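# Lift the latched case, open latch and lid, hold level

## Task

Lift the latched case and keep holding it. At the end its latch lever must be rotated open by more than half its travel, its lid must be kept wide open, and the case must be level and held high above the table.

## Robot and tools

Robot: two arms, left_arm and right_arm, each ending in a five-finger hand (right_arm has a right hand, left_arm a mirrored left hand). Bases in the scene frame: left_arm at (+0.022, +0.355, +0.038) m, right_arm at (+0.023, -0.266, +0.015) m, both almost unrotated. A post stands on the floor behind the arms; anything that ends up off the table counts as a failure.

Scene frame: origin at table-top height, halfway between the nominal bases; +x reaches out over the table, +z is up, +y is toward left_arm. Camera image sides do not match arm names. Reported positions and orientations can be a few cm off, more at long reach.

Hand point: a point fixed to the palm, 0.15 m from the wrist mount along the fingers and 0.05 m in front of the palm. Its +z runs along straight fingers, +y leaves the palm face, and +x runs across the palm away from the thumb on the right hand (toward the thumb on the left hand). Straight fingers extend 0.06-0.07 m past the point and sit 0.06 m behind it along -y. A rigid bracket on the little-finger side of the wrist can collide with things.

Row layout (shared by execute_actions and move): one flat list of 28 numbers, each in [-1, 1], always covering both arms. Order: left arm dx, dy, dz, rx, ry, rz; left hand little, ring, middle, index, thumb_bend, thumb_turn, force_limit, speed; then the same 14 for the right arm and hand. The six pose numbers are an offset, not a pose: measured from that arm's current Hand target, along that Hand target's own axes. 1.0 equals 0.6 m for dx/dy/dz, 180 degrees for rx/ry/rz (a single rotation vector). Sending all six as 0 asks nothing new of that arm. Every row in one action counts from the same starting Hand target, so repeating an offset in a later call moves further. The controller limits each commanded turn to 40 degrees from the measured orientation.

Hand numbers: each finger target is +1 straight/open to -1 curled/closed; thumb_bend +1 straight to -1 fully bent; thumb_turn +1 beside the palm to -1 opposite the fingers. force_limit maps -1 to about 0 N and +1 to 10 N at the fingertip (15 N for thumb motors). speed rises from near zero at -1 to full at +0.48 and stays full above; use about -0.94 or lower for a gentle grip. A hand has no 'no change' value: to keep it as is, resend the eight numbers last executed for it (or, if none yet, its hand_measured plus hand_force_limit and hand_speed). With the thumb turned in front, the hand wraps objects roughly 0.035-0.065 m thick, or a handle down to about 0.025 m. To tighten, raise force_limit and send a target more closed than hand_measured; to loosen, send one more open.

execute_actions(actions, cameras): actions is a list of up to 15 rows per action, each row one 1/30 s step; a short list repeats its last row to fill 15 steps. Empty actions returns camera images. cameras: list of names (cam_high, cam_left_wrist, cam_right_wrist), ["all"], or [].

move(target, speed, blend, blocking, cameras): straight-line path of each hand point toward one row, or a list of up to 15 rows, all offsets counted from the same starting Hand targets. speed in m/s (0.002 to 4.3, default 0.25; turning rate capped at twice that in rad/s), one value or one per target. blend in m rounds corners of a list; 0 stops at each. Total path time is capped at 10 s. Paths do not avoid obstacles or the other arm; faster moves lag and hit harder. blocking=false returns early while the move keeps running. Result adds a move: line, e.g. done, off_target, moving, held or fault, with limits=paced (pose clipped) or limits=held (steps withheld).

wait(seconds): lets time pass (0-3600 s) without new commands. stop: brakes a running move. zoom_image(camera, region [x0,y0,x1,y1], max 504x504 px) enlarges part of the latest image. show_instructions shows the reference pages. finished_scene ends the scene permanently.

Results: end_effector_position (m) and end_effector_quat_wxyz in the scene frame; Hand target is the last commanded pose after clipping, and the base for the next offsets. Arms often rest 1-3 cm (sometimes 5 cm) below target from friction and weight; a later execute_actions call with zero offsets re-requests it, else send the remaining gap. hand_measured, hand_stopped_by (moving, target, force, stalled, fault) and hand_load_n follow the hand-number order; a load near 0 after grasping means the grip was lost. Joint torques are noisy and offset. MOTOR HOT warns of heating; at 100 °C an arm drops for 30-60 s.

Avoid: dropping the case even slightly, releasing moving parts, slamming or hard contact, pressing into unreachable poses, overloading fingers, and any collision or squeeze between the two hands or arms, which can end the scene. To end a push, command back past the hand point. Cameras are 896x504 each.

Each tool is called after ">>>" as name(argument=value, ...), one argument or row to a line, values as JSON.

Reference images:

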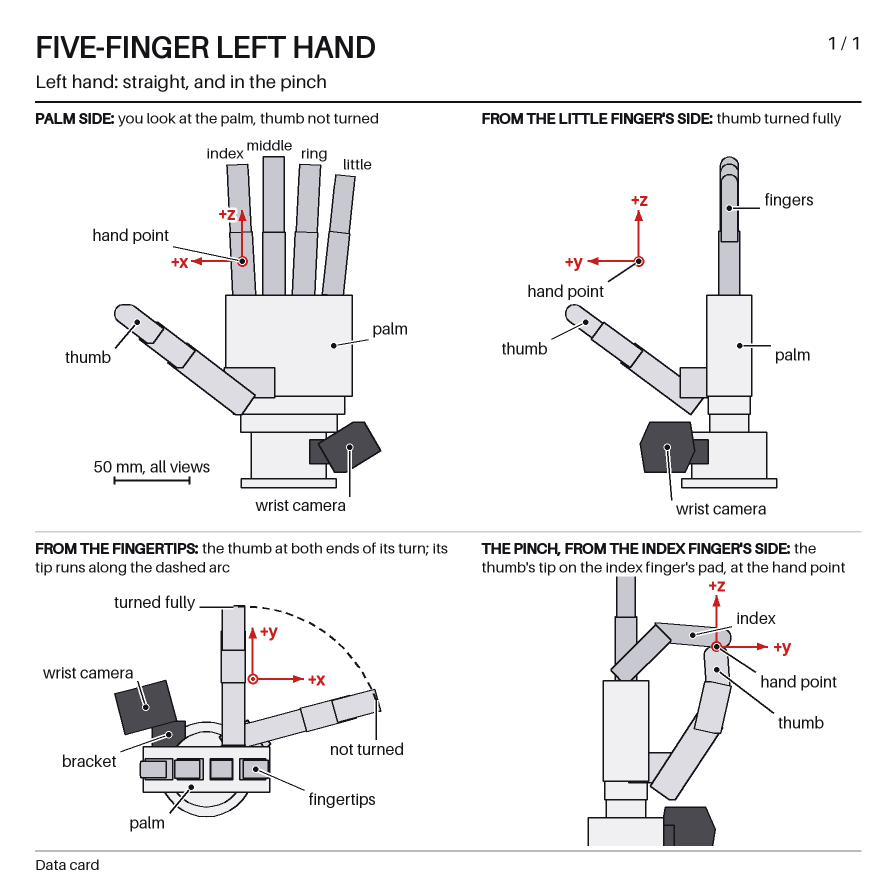

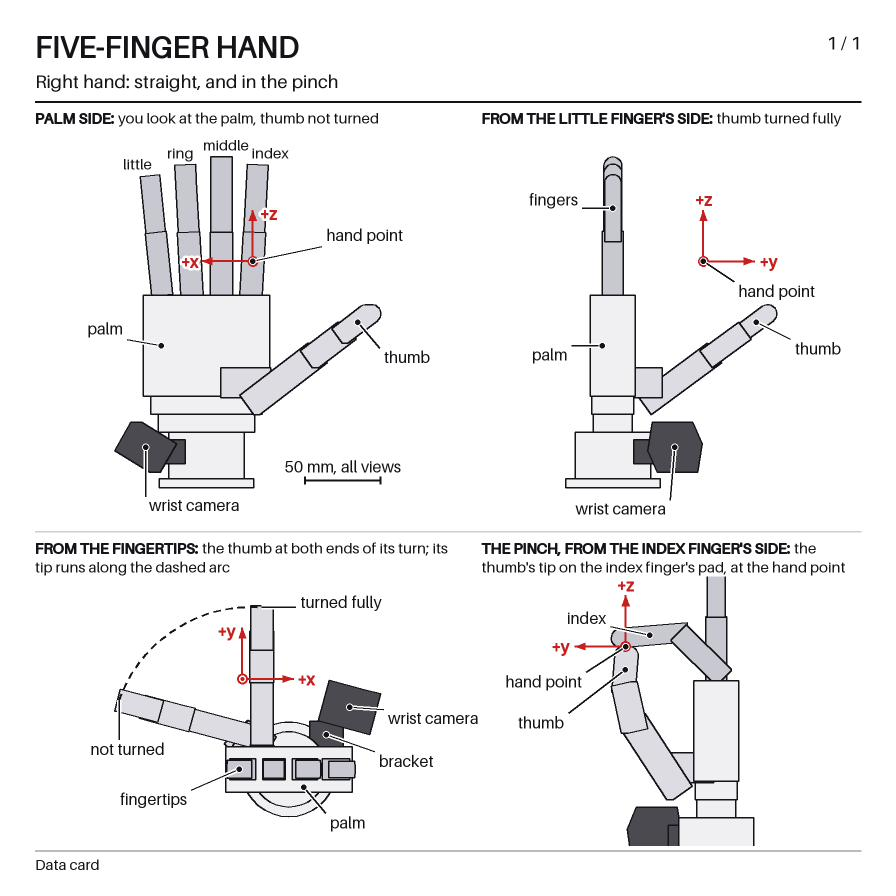

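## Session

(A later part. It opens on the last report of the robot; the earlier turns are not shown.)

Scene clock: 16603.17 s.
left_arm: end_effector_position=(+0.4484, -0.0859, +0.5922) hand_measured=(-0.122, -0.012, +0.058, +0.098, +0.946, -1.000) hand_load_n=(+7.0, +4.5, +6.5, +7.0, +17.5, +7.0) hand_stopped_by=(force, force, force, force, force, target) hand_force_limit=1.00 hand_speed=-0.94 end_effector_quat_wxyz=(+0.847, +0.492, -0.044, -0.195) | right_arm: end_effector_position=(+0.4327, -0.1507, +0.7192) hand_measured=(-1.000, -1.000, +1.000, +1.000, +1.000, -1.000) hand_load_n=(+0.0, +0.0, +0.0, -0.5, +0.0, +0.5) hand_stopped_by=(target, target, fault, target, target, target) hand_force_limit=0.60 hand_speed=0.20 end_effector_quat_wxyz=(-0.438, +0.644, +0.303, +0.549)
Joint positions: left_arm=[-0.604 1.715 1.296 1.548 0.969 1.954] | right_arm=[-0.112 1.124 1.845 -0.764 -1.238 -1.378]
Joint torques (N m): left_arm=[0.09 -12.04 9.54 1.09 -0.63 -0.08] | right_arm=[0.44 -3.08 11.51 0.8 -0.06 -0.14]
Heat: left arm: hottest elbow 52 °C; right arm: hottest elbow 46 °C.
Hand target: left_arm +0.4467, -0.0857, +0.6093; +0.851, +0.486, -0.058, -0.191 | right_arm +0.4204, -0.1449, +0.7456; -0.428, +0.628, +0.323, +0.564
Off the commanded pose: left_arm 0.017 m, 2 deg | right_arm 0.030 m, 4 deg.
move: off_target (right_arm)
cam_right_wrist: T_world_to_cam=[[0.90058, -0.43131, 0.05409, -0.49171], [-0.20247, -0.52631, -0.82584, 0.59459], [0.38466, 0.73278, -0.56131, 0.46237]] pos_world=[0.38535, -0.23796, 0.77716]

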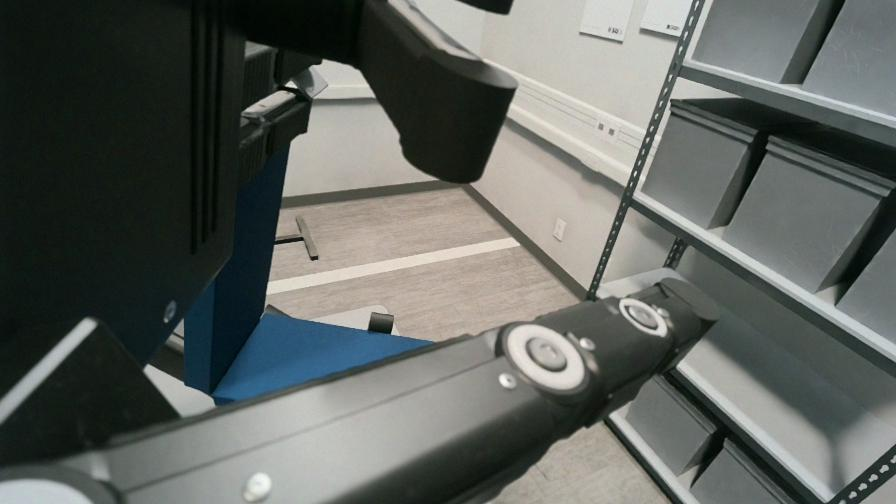

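>>> zoom_image(
  camera="cam_right_wrist",
  region=[120, 120, 460, 440],
)

>>> zoom_image(
  camera="cam_right_wrist",
  region=[240, 40, 320, 120],
)

Scaled by 1.482 from the camera's image (finer frame: 1280x720).

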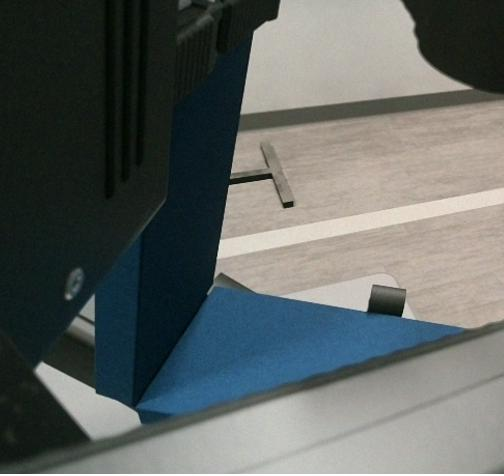

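Scaled by 6.300 from the camera's image (finer frame: 1280x720).

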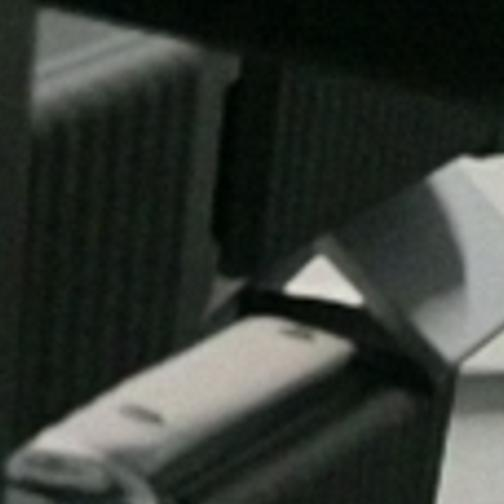

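>>> move(
  target=[0,0,0,0,0,0,-0.9,-0.9,-0.8,-0.8,0.3,-1,1.0,-0.94, 0.0318,-0.0467,0.004,0,0,-0.0833,-1,-1,1,1,1,-1,0.6,0.2],
  speed=0.05,
  cameras=["cam_right_wrist","cam_left_wrist"],
)

>>> zoom_image(
  camera="cam_right_wrist",
  region=[220, 20, 340, 140],
)

Scene clock: 16689.97 s.
left_arm: end_effector_position=(+0.4486, -0.0857, +0.5924) hand_measured=(-0.122, -0.012, +0.058, +0.098, +0.946, -1.000) hand_load_n=(+7.0, +4.5, +6.5, +7.0, +17.5, +7.0) hand_stopped_by=(force, force, force, force, force, target) hand_force_limit=1.00 hand_speed=-0.94 end_effector_quat_wxyz=(+0.848, +0.492, -0.043, -0.195) | right_arm: end_effector_position=(+0.4229, -0.1399, +0.7373) hand_measured=(-1.000, -1.000, +1.000, +1.000, +1.000, -1.000) hand_load_n=(+0.0, +0.0, +0.0, +0.0, +0.0, +0.0) hand_stopped_by=(target, target, fault, target, target, target) hand_force_limit=0.60 hand_speed=0.20 end_effector_quat_wxyz=(-0.365, +0.605, +0.381, +0.597)
Joint positions: left_arm=[-0.604 1.715 1.296 1.548 0.967 1.954] | right_arm=[-0.062 1.095 1.852 -0.815 -1.185 -1.637]
Joint torques (N m): left_arm=[-0.09 -12.04 9.52 1.06 -0.55 -0.09] | right_arm=[0.97 -3.55 11.17 0.79 -0.02 -0.16]
Heat: left arm: hottest elbow 53 °C; right arm: hottest elbow 47 °C.
Hand target: left_arm +0.4467, -0.0857, +0.6093; +0.851, +0.486, -0.058, -0.191 | right_arm +0.3996, -0.1322, +0.7691; -0.351, +0.581, +0.403, +0.614
Off the commanded pose: left_arm 0.017 m, 2 deg | right_arm 0.040 m, 5 deg.
move: off_target (right_arm)
cam_left_wrist: T_world_to_cam=[[-0.09842, -0.50008, -0.86037, 0.5028], [0.94837, 0.21482, -0.23334, -0.27198], [0.30152, -0.83891, 0.45312, -0.36284]] pos_world=[0.41682, 0.00548, 0.53353]
cam_right_wrist: T_world_to_cam=[[0.86287, -0.40972, 0.29594, -0.63846], [-0.02572, -0.62037, -0.78389, 0.49439], [0.50477, 0.66879, -0.54583, 0.39723]] pos_world=[0.36312, -0.22055, 0.79332]
Images, in order (width x height): cam_left_wrist 896x504, cam_right_wrist 896x504.

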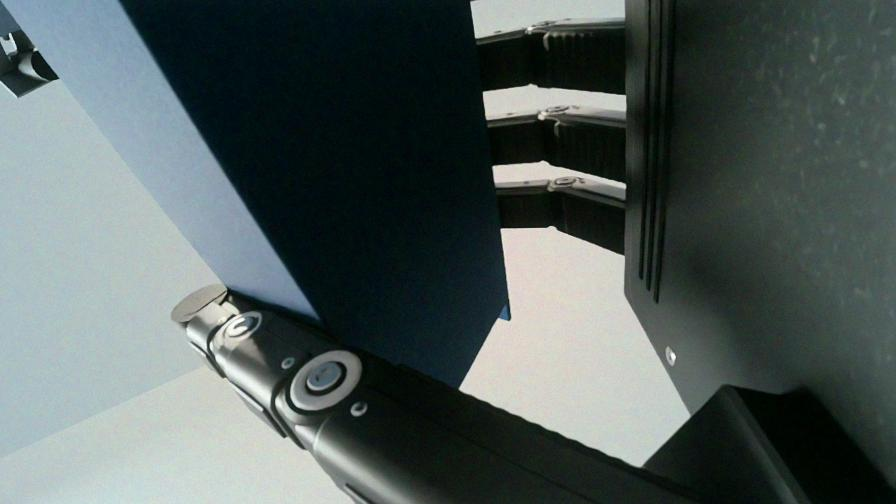

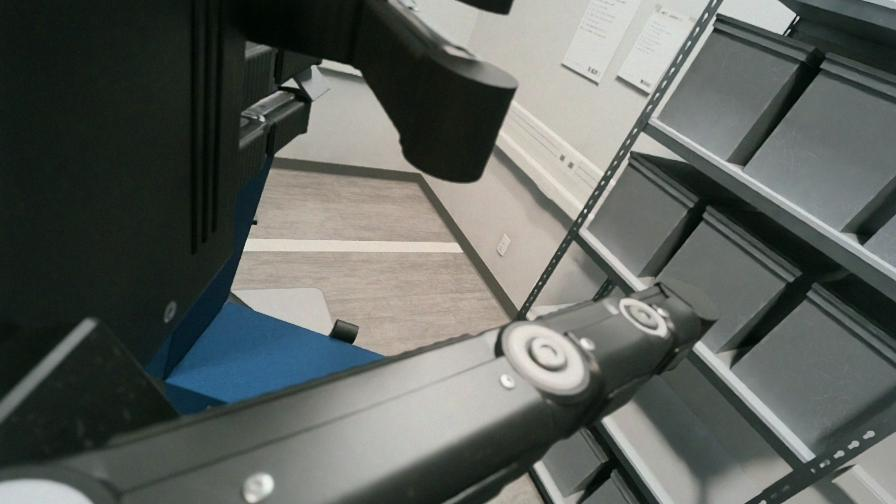

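Scaled by 4.200 from the camera's image (finer frame: 1280x720).

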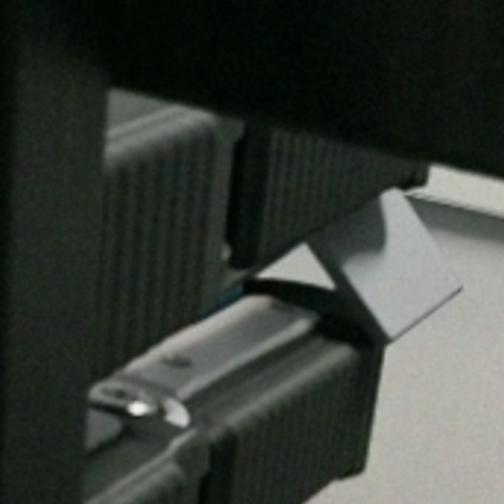

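>>> move(
  target=[0,0,0,0,0,0,-0.9,-0.9,-0.8,-0.8,0.3,-1,1.0,-0.94, 0.0343,-0.0418,0.004,0,0,-0.0556,-1,-1,1,1,1,-1,0.6,0.2],
  speed=0.05,
  cameras=["cam_right_wrist","cam_high"],
)

>>> zoom_image(
  camera="cam_right_wrist",
  region=[220, 20, 340, 140],
)

>>> zoom_image(
  camera="cam_high",
  region=[320, 0, 460, 140],
)

Scene clock: 16715.07 s.
left_arm: end_effector_position=(+0.4493, -0.0852, +0.5929) hand_measured=(-0.122, -0.012, +0.058, +0.098, +0.946, -1.000) hand_load_n=(+6.5, +4.5, +6.5, +7.0, +17.5, +7.5) hand_stopped_by=(force, force, force, force, force, target) hand_force_limit=1.00 hand_speed=-0.94 end_effector_quat_wxyz=(+0.849, +0.490, -0.042, -0.195) | right_arm: end_effector_position=(+0.4039, -0.1261, +0.7521) hand_measured=(-1.000, -1.000, +1.000, +1.000, +1.000, -1.000) hand_load_n=(+0.0, +0.0, +0.0, +0.0, +0.0, +0.5) hand_stopped_by=(target, target, fault, target, target, target) hand_force_limit=0.60 hand_speed=0.20 end_effector_quat_wxyz=(-0.311, +0.574, +0.430, +0.623)
Joint positions: left_arm=[-0.604 1.715 1.296 1.548 0.963 1.953] | right_arm=[-0.001 1.058 1.855 -0.865 -1.119 -1.813]
Joint torques (N m): left_arm=[-0.15 -11.99 9.57 1.14 -0.33 -0.08] | right_arm=[1.14 -2.96 11.3 0.96 -0.11 -0.16]
Heat: left arm: hottest elbow 53 °C; right arm: hottest elbow 48 °C.
Hand target: left_arm +0.4467, -0.0857, +0.6093; +0.851, +0.486, -0.058, -0.191 | right_arm +0.3765, -0.1185, +0.7874; -0.296, +0.544, +0.452, +0.643
Off the commanded pose: left_arm 0.017 m, 2 deg | right_arm 0.045 m, 5 deg.
move: off_target (right_arm)
cam_right_wrist: T_world_to_cam=[[0.80807, -0.37905, 0.45094, -0.7113], [0.08517, -0.68227, -0.72612, 0.41807], [0.5829, 0.62516, -0.51904, 0.34845]] pos_world=[0.33606, -0.20222, 0.80518]
Images, in order (width x height): cam_high 896x504, cam_right_wrist 896x504.

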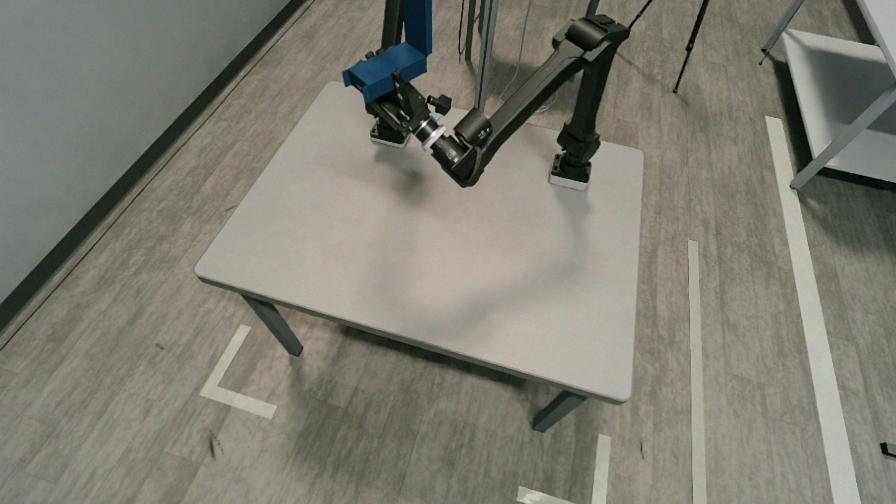

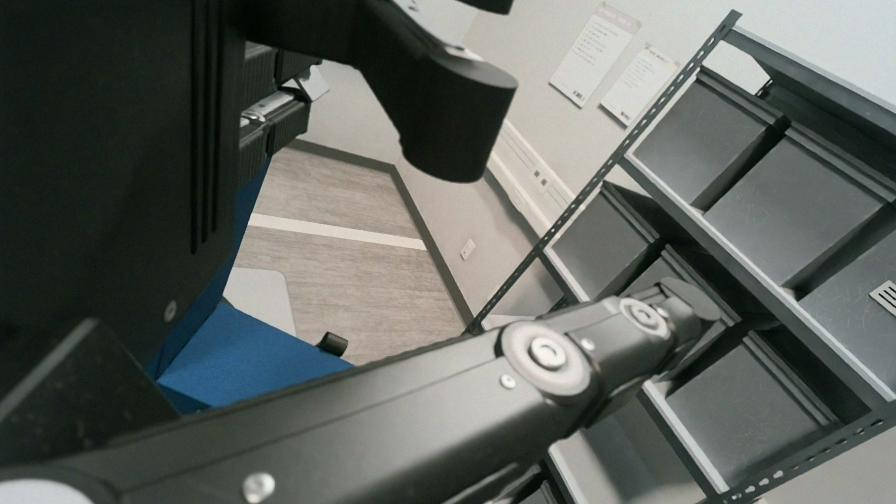

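Scaled by 4.200 from the camera's image (finer frame: 1280x720).

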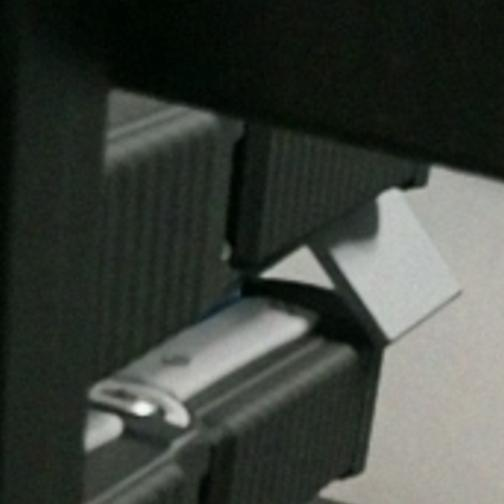

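Scaled by 3.600 from the camera's image (finer frame: 1280x720).

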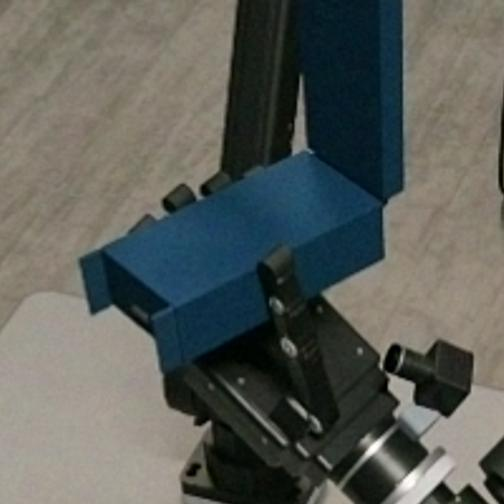

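>>> move(
  target=[0,0,0,0,0,0,-0.9,-0.9,-0.8,-0.8,0.3,-1,1.0,-0.94, 0.0195,-0.0407,0.004,0,0,-0.0278,-1,-1,1,1,1,-1,0.6,0.2],
  speed=0.05,
  cameras=["cam_right_wrist","cam_high"],
)

>>> zoom_image(
  camera="cam_right_wrist",
  region=[220, 20, 340, 140],
)

>>> zoom_image(
  camera="cam_high",
  region=[320, 0, 460, 140],
)

Scene clock: 16738.00 s.
left_arm: end_effector_position=(+0.4479, -0.0841, +0.5960) hand_measured=(-0.122, -0.012, +0.058, +0.098, +0.946, -1.000) hand_load_n=(+6.5, +4.5, +6.5, +7.0, +17.5, +7.0) hand_stopped_by=(force, force, force, force, force, target) hand_force_limit=1.00 hand_speed=-0.94 end_effector_quat_wxyz=(+0.850, +0.488, -0.046, -0.193) | right_arm: end_effector_position=(+0.3826, -0.1123, +0.7647) hand_measured=(-1.000, -1.000, +1.000, +1.000, +1.000, -1.000) hand_load_n=(+0.0, +0.5, +0.0, -1.0, +0.0, +0.0) hand_stopped_by=(target, target, fault, target, target, target) hand_force_limit=0.60 hand_speed=0.20 end_effector_quat_wxyz=(-0.276, +0.553, +0.457, +0.640)
Joint positions: left_arm=[-0.604 1.715 1.301 1.555 0.962 1.953] | right_arm=[0.071 1.021 1.855 -0.891 -1.038 -1.903]
Joint torques (N m): left_arm=[0.03 -12.1 9.2 0.7 -0.29 -0.05] | right_arm=[1.26 -2.61 9.7 0.9 -0.33 -0.16]
Heat: left arm: hottest elbow 53 °C; right arm: hottest elbow 46 °C.
Hand target: left_arm +0.4467, -0.0857, +0.6093; +0.851, +0.486, -0.058, -0.191 | right_arm +0.3536, -0.1048, +0.7924; -0.267, +0.523, +0.475, +0.655
Off the commanded pose: left_arm 0.013 m, 1 deg | right_arm 0.041 m, 4 deg.
move: off_target (right_arm)
cam_right_wrist: T_world_to_cam=[[0.76009, -0.36126, 0.54015, -0.74252], [0.14601, -0.71502, -0.68369, 0.37905], [0.6332, 0.59853, -0.49073, 0.31502]] pos_world=[0.30956, -0.18577, 0.81481]
Images, in order (width x height): cam_high 896x504, cam_right_wrist 896x504.

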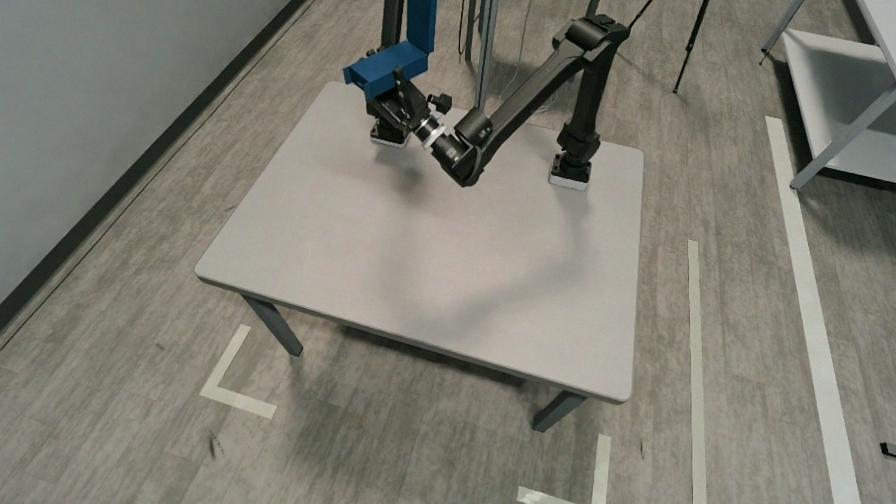

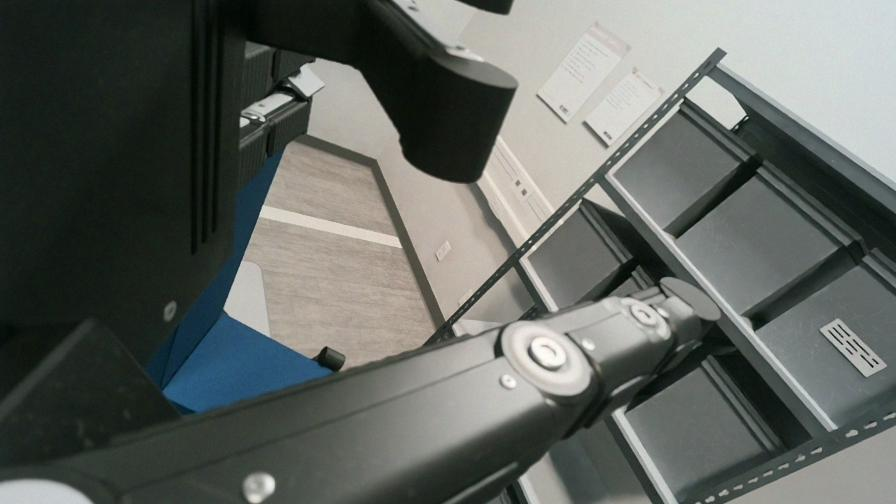

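Scaled by 4.200 from the camera's image (finer frame: 1280x720).

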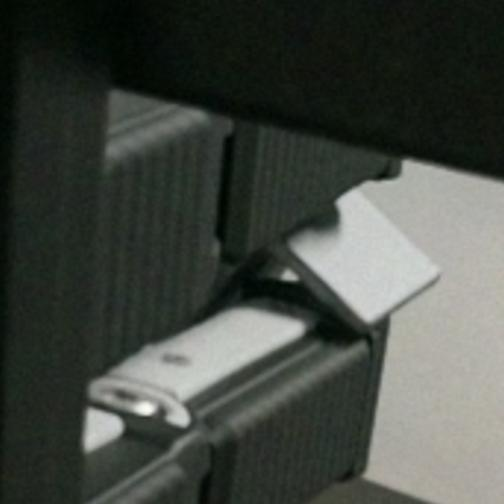

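Scaled by 3.600 from the camera's image (finer frame: 1280x720).

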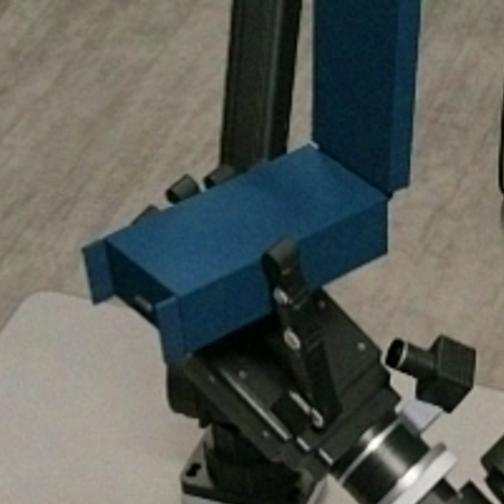

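>>> move(
  target=[0,0,0,0,0,0,-0.9,-0.9,-0.8,-0.8,0.3,-1,1.0,-0.94, 0.0065,-0.042,0.004,0,0,0,-1,-1,1,1,1,-1,0.6,0.2],
  speed=0.05,
  cameras=["cam_right_wrist","cam_high"],
)

>>> zoom_image(
  camera="cam_right_wrist",
  region=[220, 20, 340, 140],
)

>>> zoom_image(
  camera="cam_high",
  region=[320, 0, 460, 140],
)

Scene clock: 16763.40 s.
left_arm: end_effector_position=(+0.4451, -0.0834, +0.5988) hand_measured=(-0.122, -0.012, +0.058, +0.098, +0.946, -1.000) hand_load_n=(+6.5, +4.5, +6.0, +7.5, +17.5, +7.0) hand_stopped_by=(force, force, force, force, force, target) hand_force_limit=1.00 hand_speed=-0.94 end_effector_quat_wxyz=(+0.850, +0.488, -0.052, -0.190) | right_arm: end_effector_position=(+0.3600, -0.0991, +0.7699) hand_measured=(-1.000, -1.000, +1.000, +1.000, +1.000, -1.000) hand_load_n=(+0.0, +0.0, +0.0, -1.5, +0.0, +0.5) hand_stopped_by=(target, target, fault, target, target, target) hand_force_limit=0.60 hand_speed=0.20 end_effector_quat_wxyz=(-0.267, +0.548, +0.460, +0.646)
Joint positions: left_arm=[-0.605 1.712 1.303 1.56 0.967 1.955] | right_arm=[0.155 0.981 1.845 -0.905 -0.946 -1.91]
Joint torques (N m): left_arm=[-0.21 -11.63 9.09 0.49 -0.53 -0.1] | right_arm=[1.79 -2.32 7.79 1.06 -0.5 -0.11]
Heat: left arm: hottest elbow 51 °C; right arm: hottest elbow 44 °C.
Hand target: left_arm +0.4466, -0.0858, +0.6093; +0.851, +0.486, -0.058, -0.191 | right_arm +0.3321, -0.0919, +0.7875; -0.267, +0.523, +0.475, +0.655
Off the commanded pose: left_arm 0.011 m, 1 deg | right_arm 0.034 m, 4 deg.
move: off_target (right_arm)
cam_right_wrist: T_world_to_cam=[[0.74516, -0.36358, 0.55906, -0.73276], [0.15558, -0.72041, -0.67588, 0.38535], [0.64849, 0.59062, -0.48025, 0.30961]] pos_world=[0.28528, -0.17167, 0.8188]
Images, in order (width x height): cam_high 896x504, cam_right_wrist 896x504.

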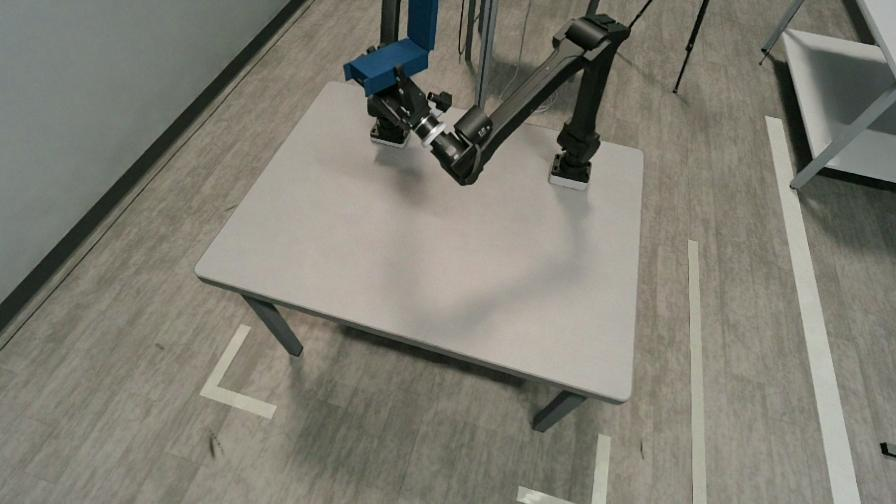

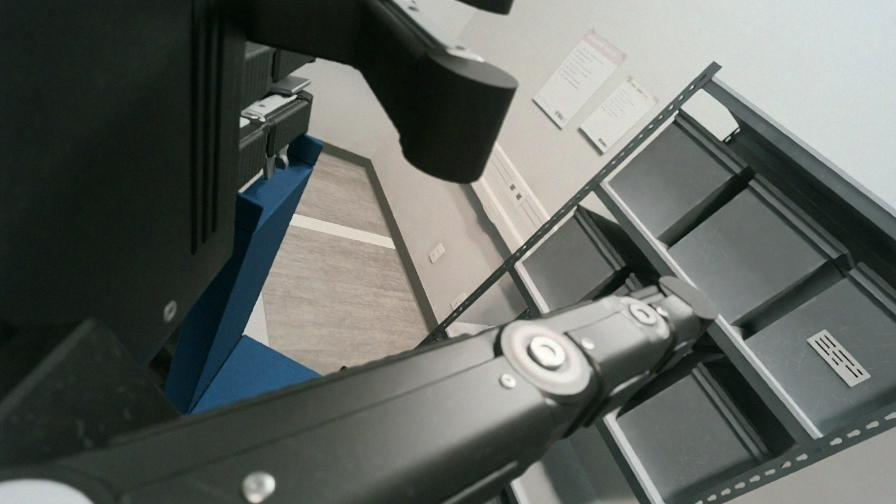

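Scaled by 4.200 from the camera's image (finer frame: 1280x720).

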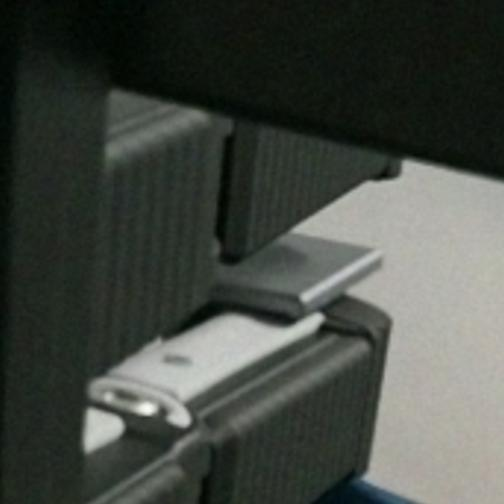

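Scaled by 3.600 from the camera's image (finer frame: 1280x720).

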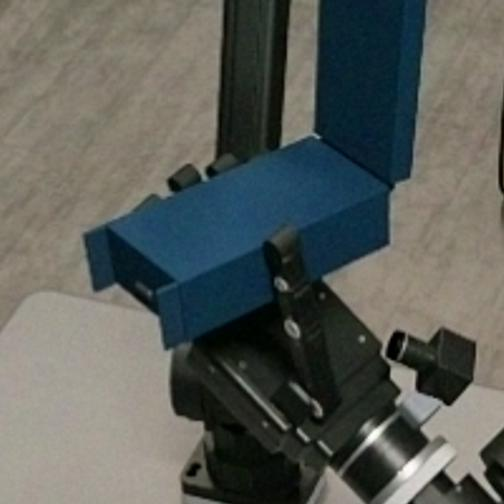

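>>> zoom_image(
  camera="cam_right_wrist",
  region=[220, 60, 340, 240],
)

>>> zoom_image(
  camera="cam_right_wrist",
  region=[140, 120, 440, 430],
)

Scaled by 2.800 from the camera's image (finer frame: 1280x720).

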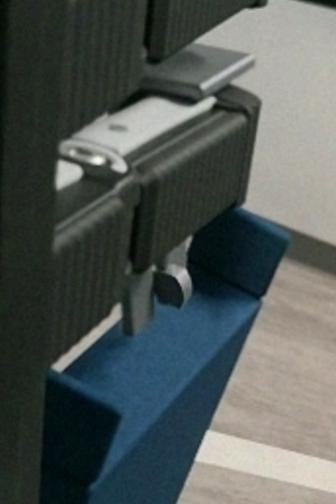

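Scaled by 1.626 from the camera's image (finer frame: 1280x720).

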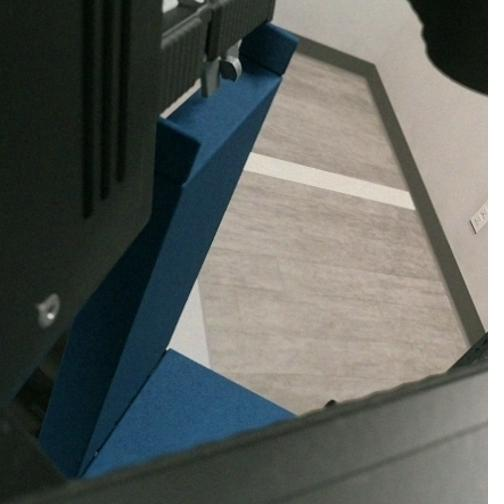

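>>> wait(
  seconds=0.5,
  cameras=["cam_left_wrist","cam_high"],
)

>>> zoom_image(
  camera="cam_high",
  region=[330, 0, 450, 110],
)

Scene clock: 16806.23 s.
left_arm: end_effector_position=(+0.4451, -0.0834, +0.5988) hand_measured=(-0.122, -0.012, +0.058, +0.098, +0.946, -1.000) hand_load_n=(+7.0, +4.5, +6.5, +7.5, +17.5, +7.0) hand_stopped_by=(force, force, force, force, force, target) hand_force_limit=1.00 hand_speed=-0.94 end_effector_quat_wxyz=(+0.850, +0.488, -0.052, -0.190) | right_arm: end_effector_position=(+0.3600, -0.0991, +0.7699) hand_measured=(-1.000, -1.000, +1.000, +1.000, +1.000, -1.000) hand_load_n=(+0.0, +0.0, +0.0, -1.5, +0.0, +0.5) hand_stopped_by=(target, target, fault, target, target, target) hand_force_limit=0.60 hand_speed=0.20 end_effector_quat_wxyz=(-0.267, +0.548, +0.460, +0.646)
Joint positions: left_arm=[-0.605 1.712 1.303 1.56 0.967 1.955] | right_arm=[0.155 0.981 1.845 -0.905 -0.946 -1.91]
Joint torques (N m): left_arm=[-0.21 -11.81 9.07 0.47 -0.53 -0.1] | right_arm=[1.79 -2.37 7.82 1.06 -0.49 -0.11]
Heat: left arm: hottest elbow 53 °C; right arm: hottest elbow 43 °C.
Hand target: left_arm +0.4466, -0.0858, +0.6093; +0.851, +0.486, -0.058, -0.191 | right_arm +0.3321, -0.0919, +0.7875; -0.267, +0.523, +0.475, +0.655
Off the commanded pose: left_arm 0.011 m, 1 deg | right_arm 0.034 m, 4 deg.
wait: 0.50 s; at rest from the start
cam_left_wrist: T_world_to_cam=[[-0.08168, -0.51167, -0.85529, 0.49764], [0.95253, 0.21246, -0.21807, -0.2788], [0.29329, -0.8325, 0.47002, -0.36863]] pos_world=[0.41433, 0.00697, 0.53809]
Images, in order (width x height): cam_high 896x504, cam_left_wrist 896x504.

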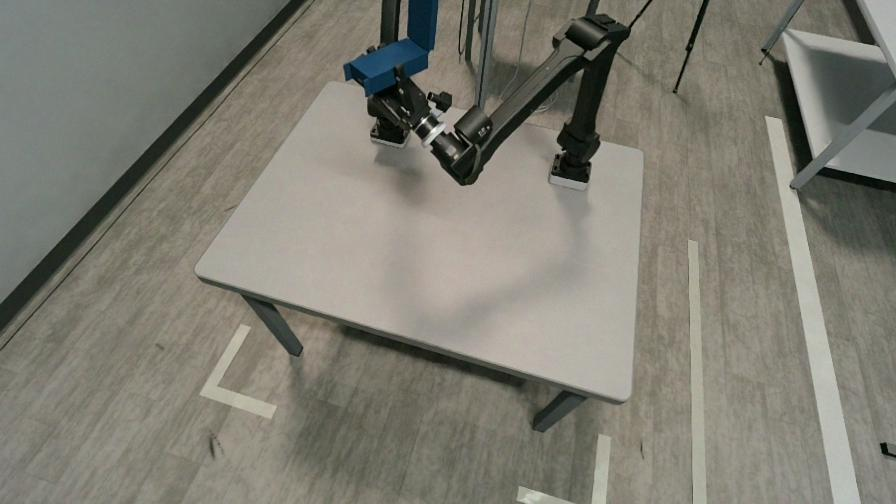

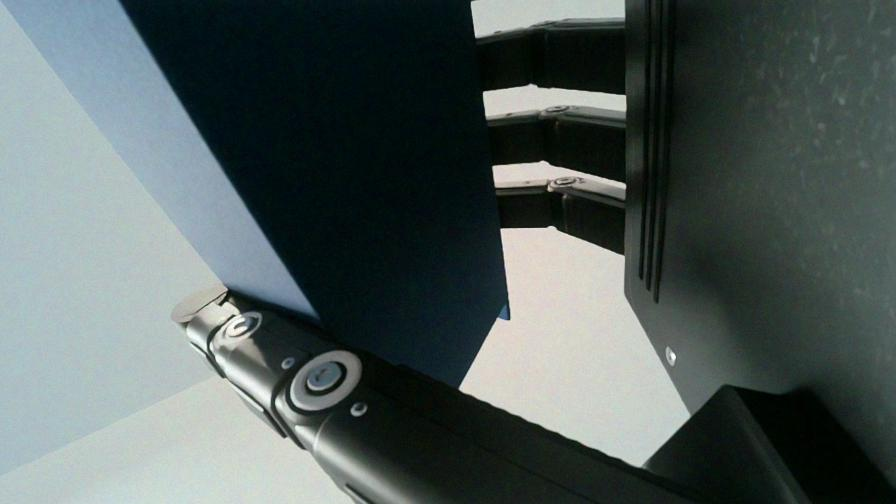

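Scaled by 4.200 from the camera's image (finer frame: 1280x720).

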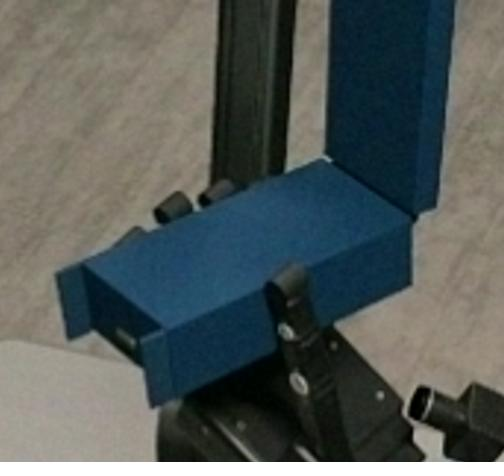

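>>> finished_scene(
)

The scene is finished: the task was done.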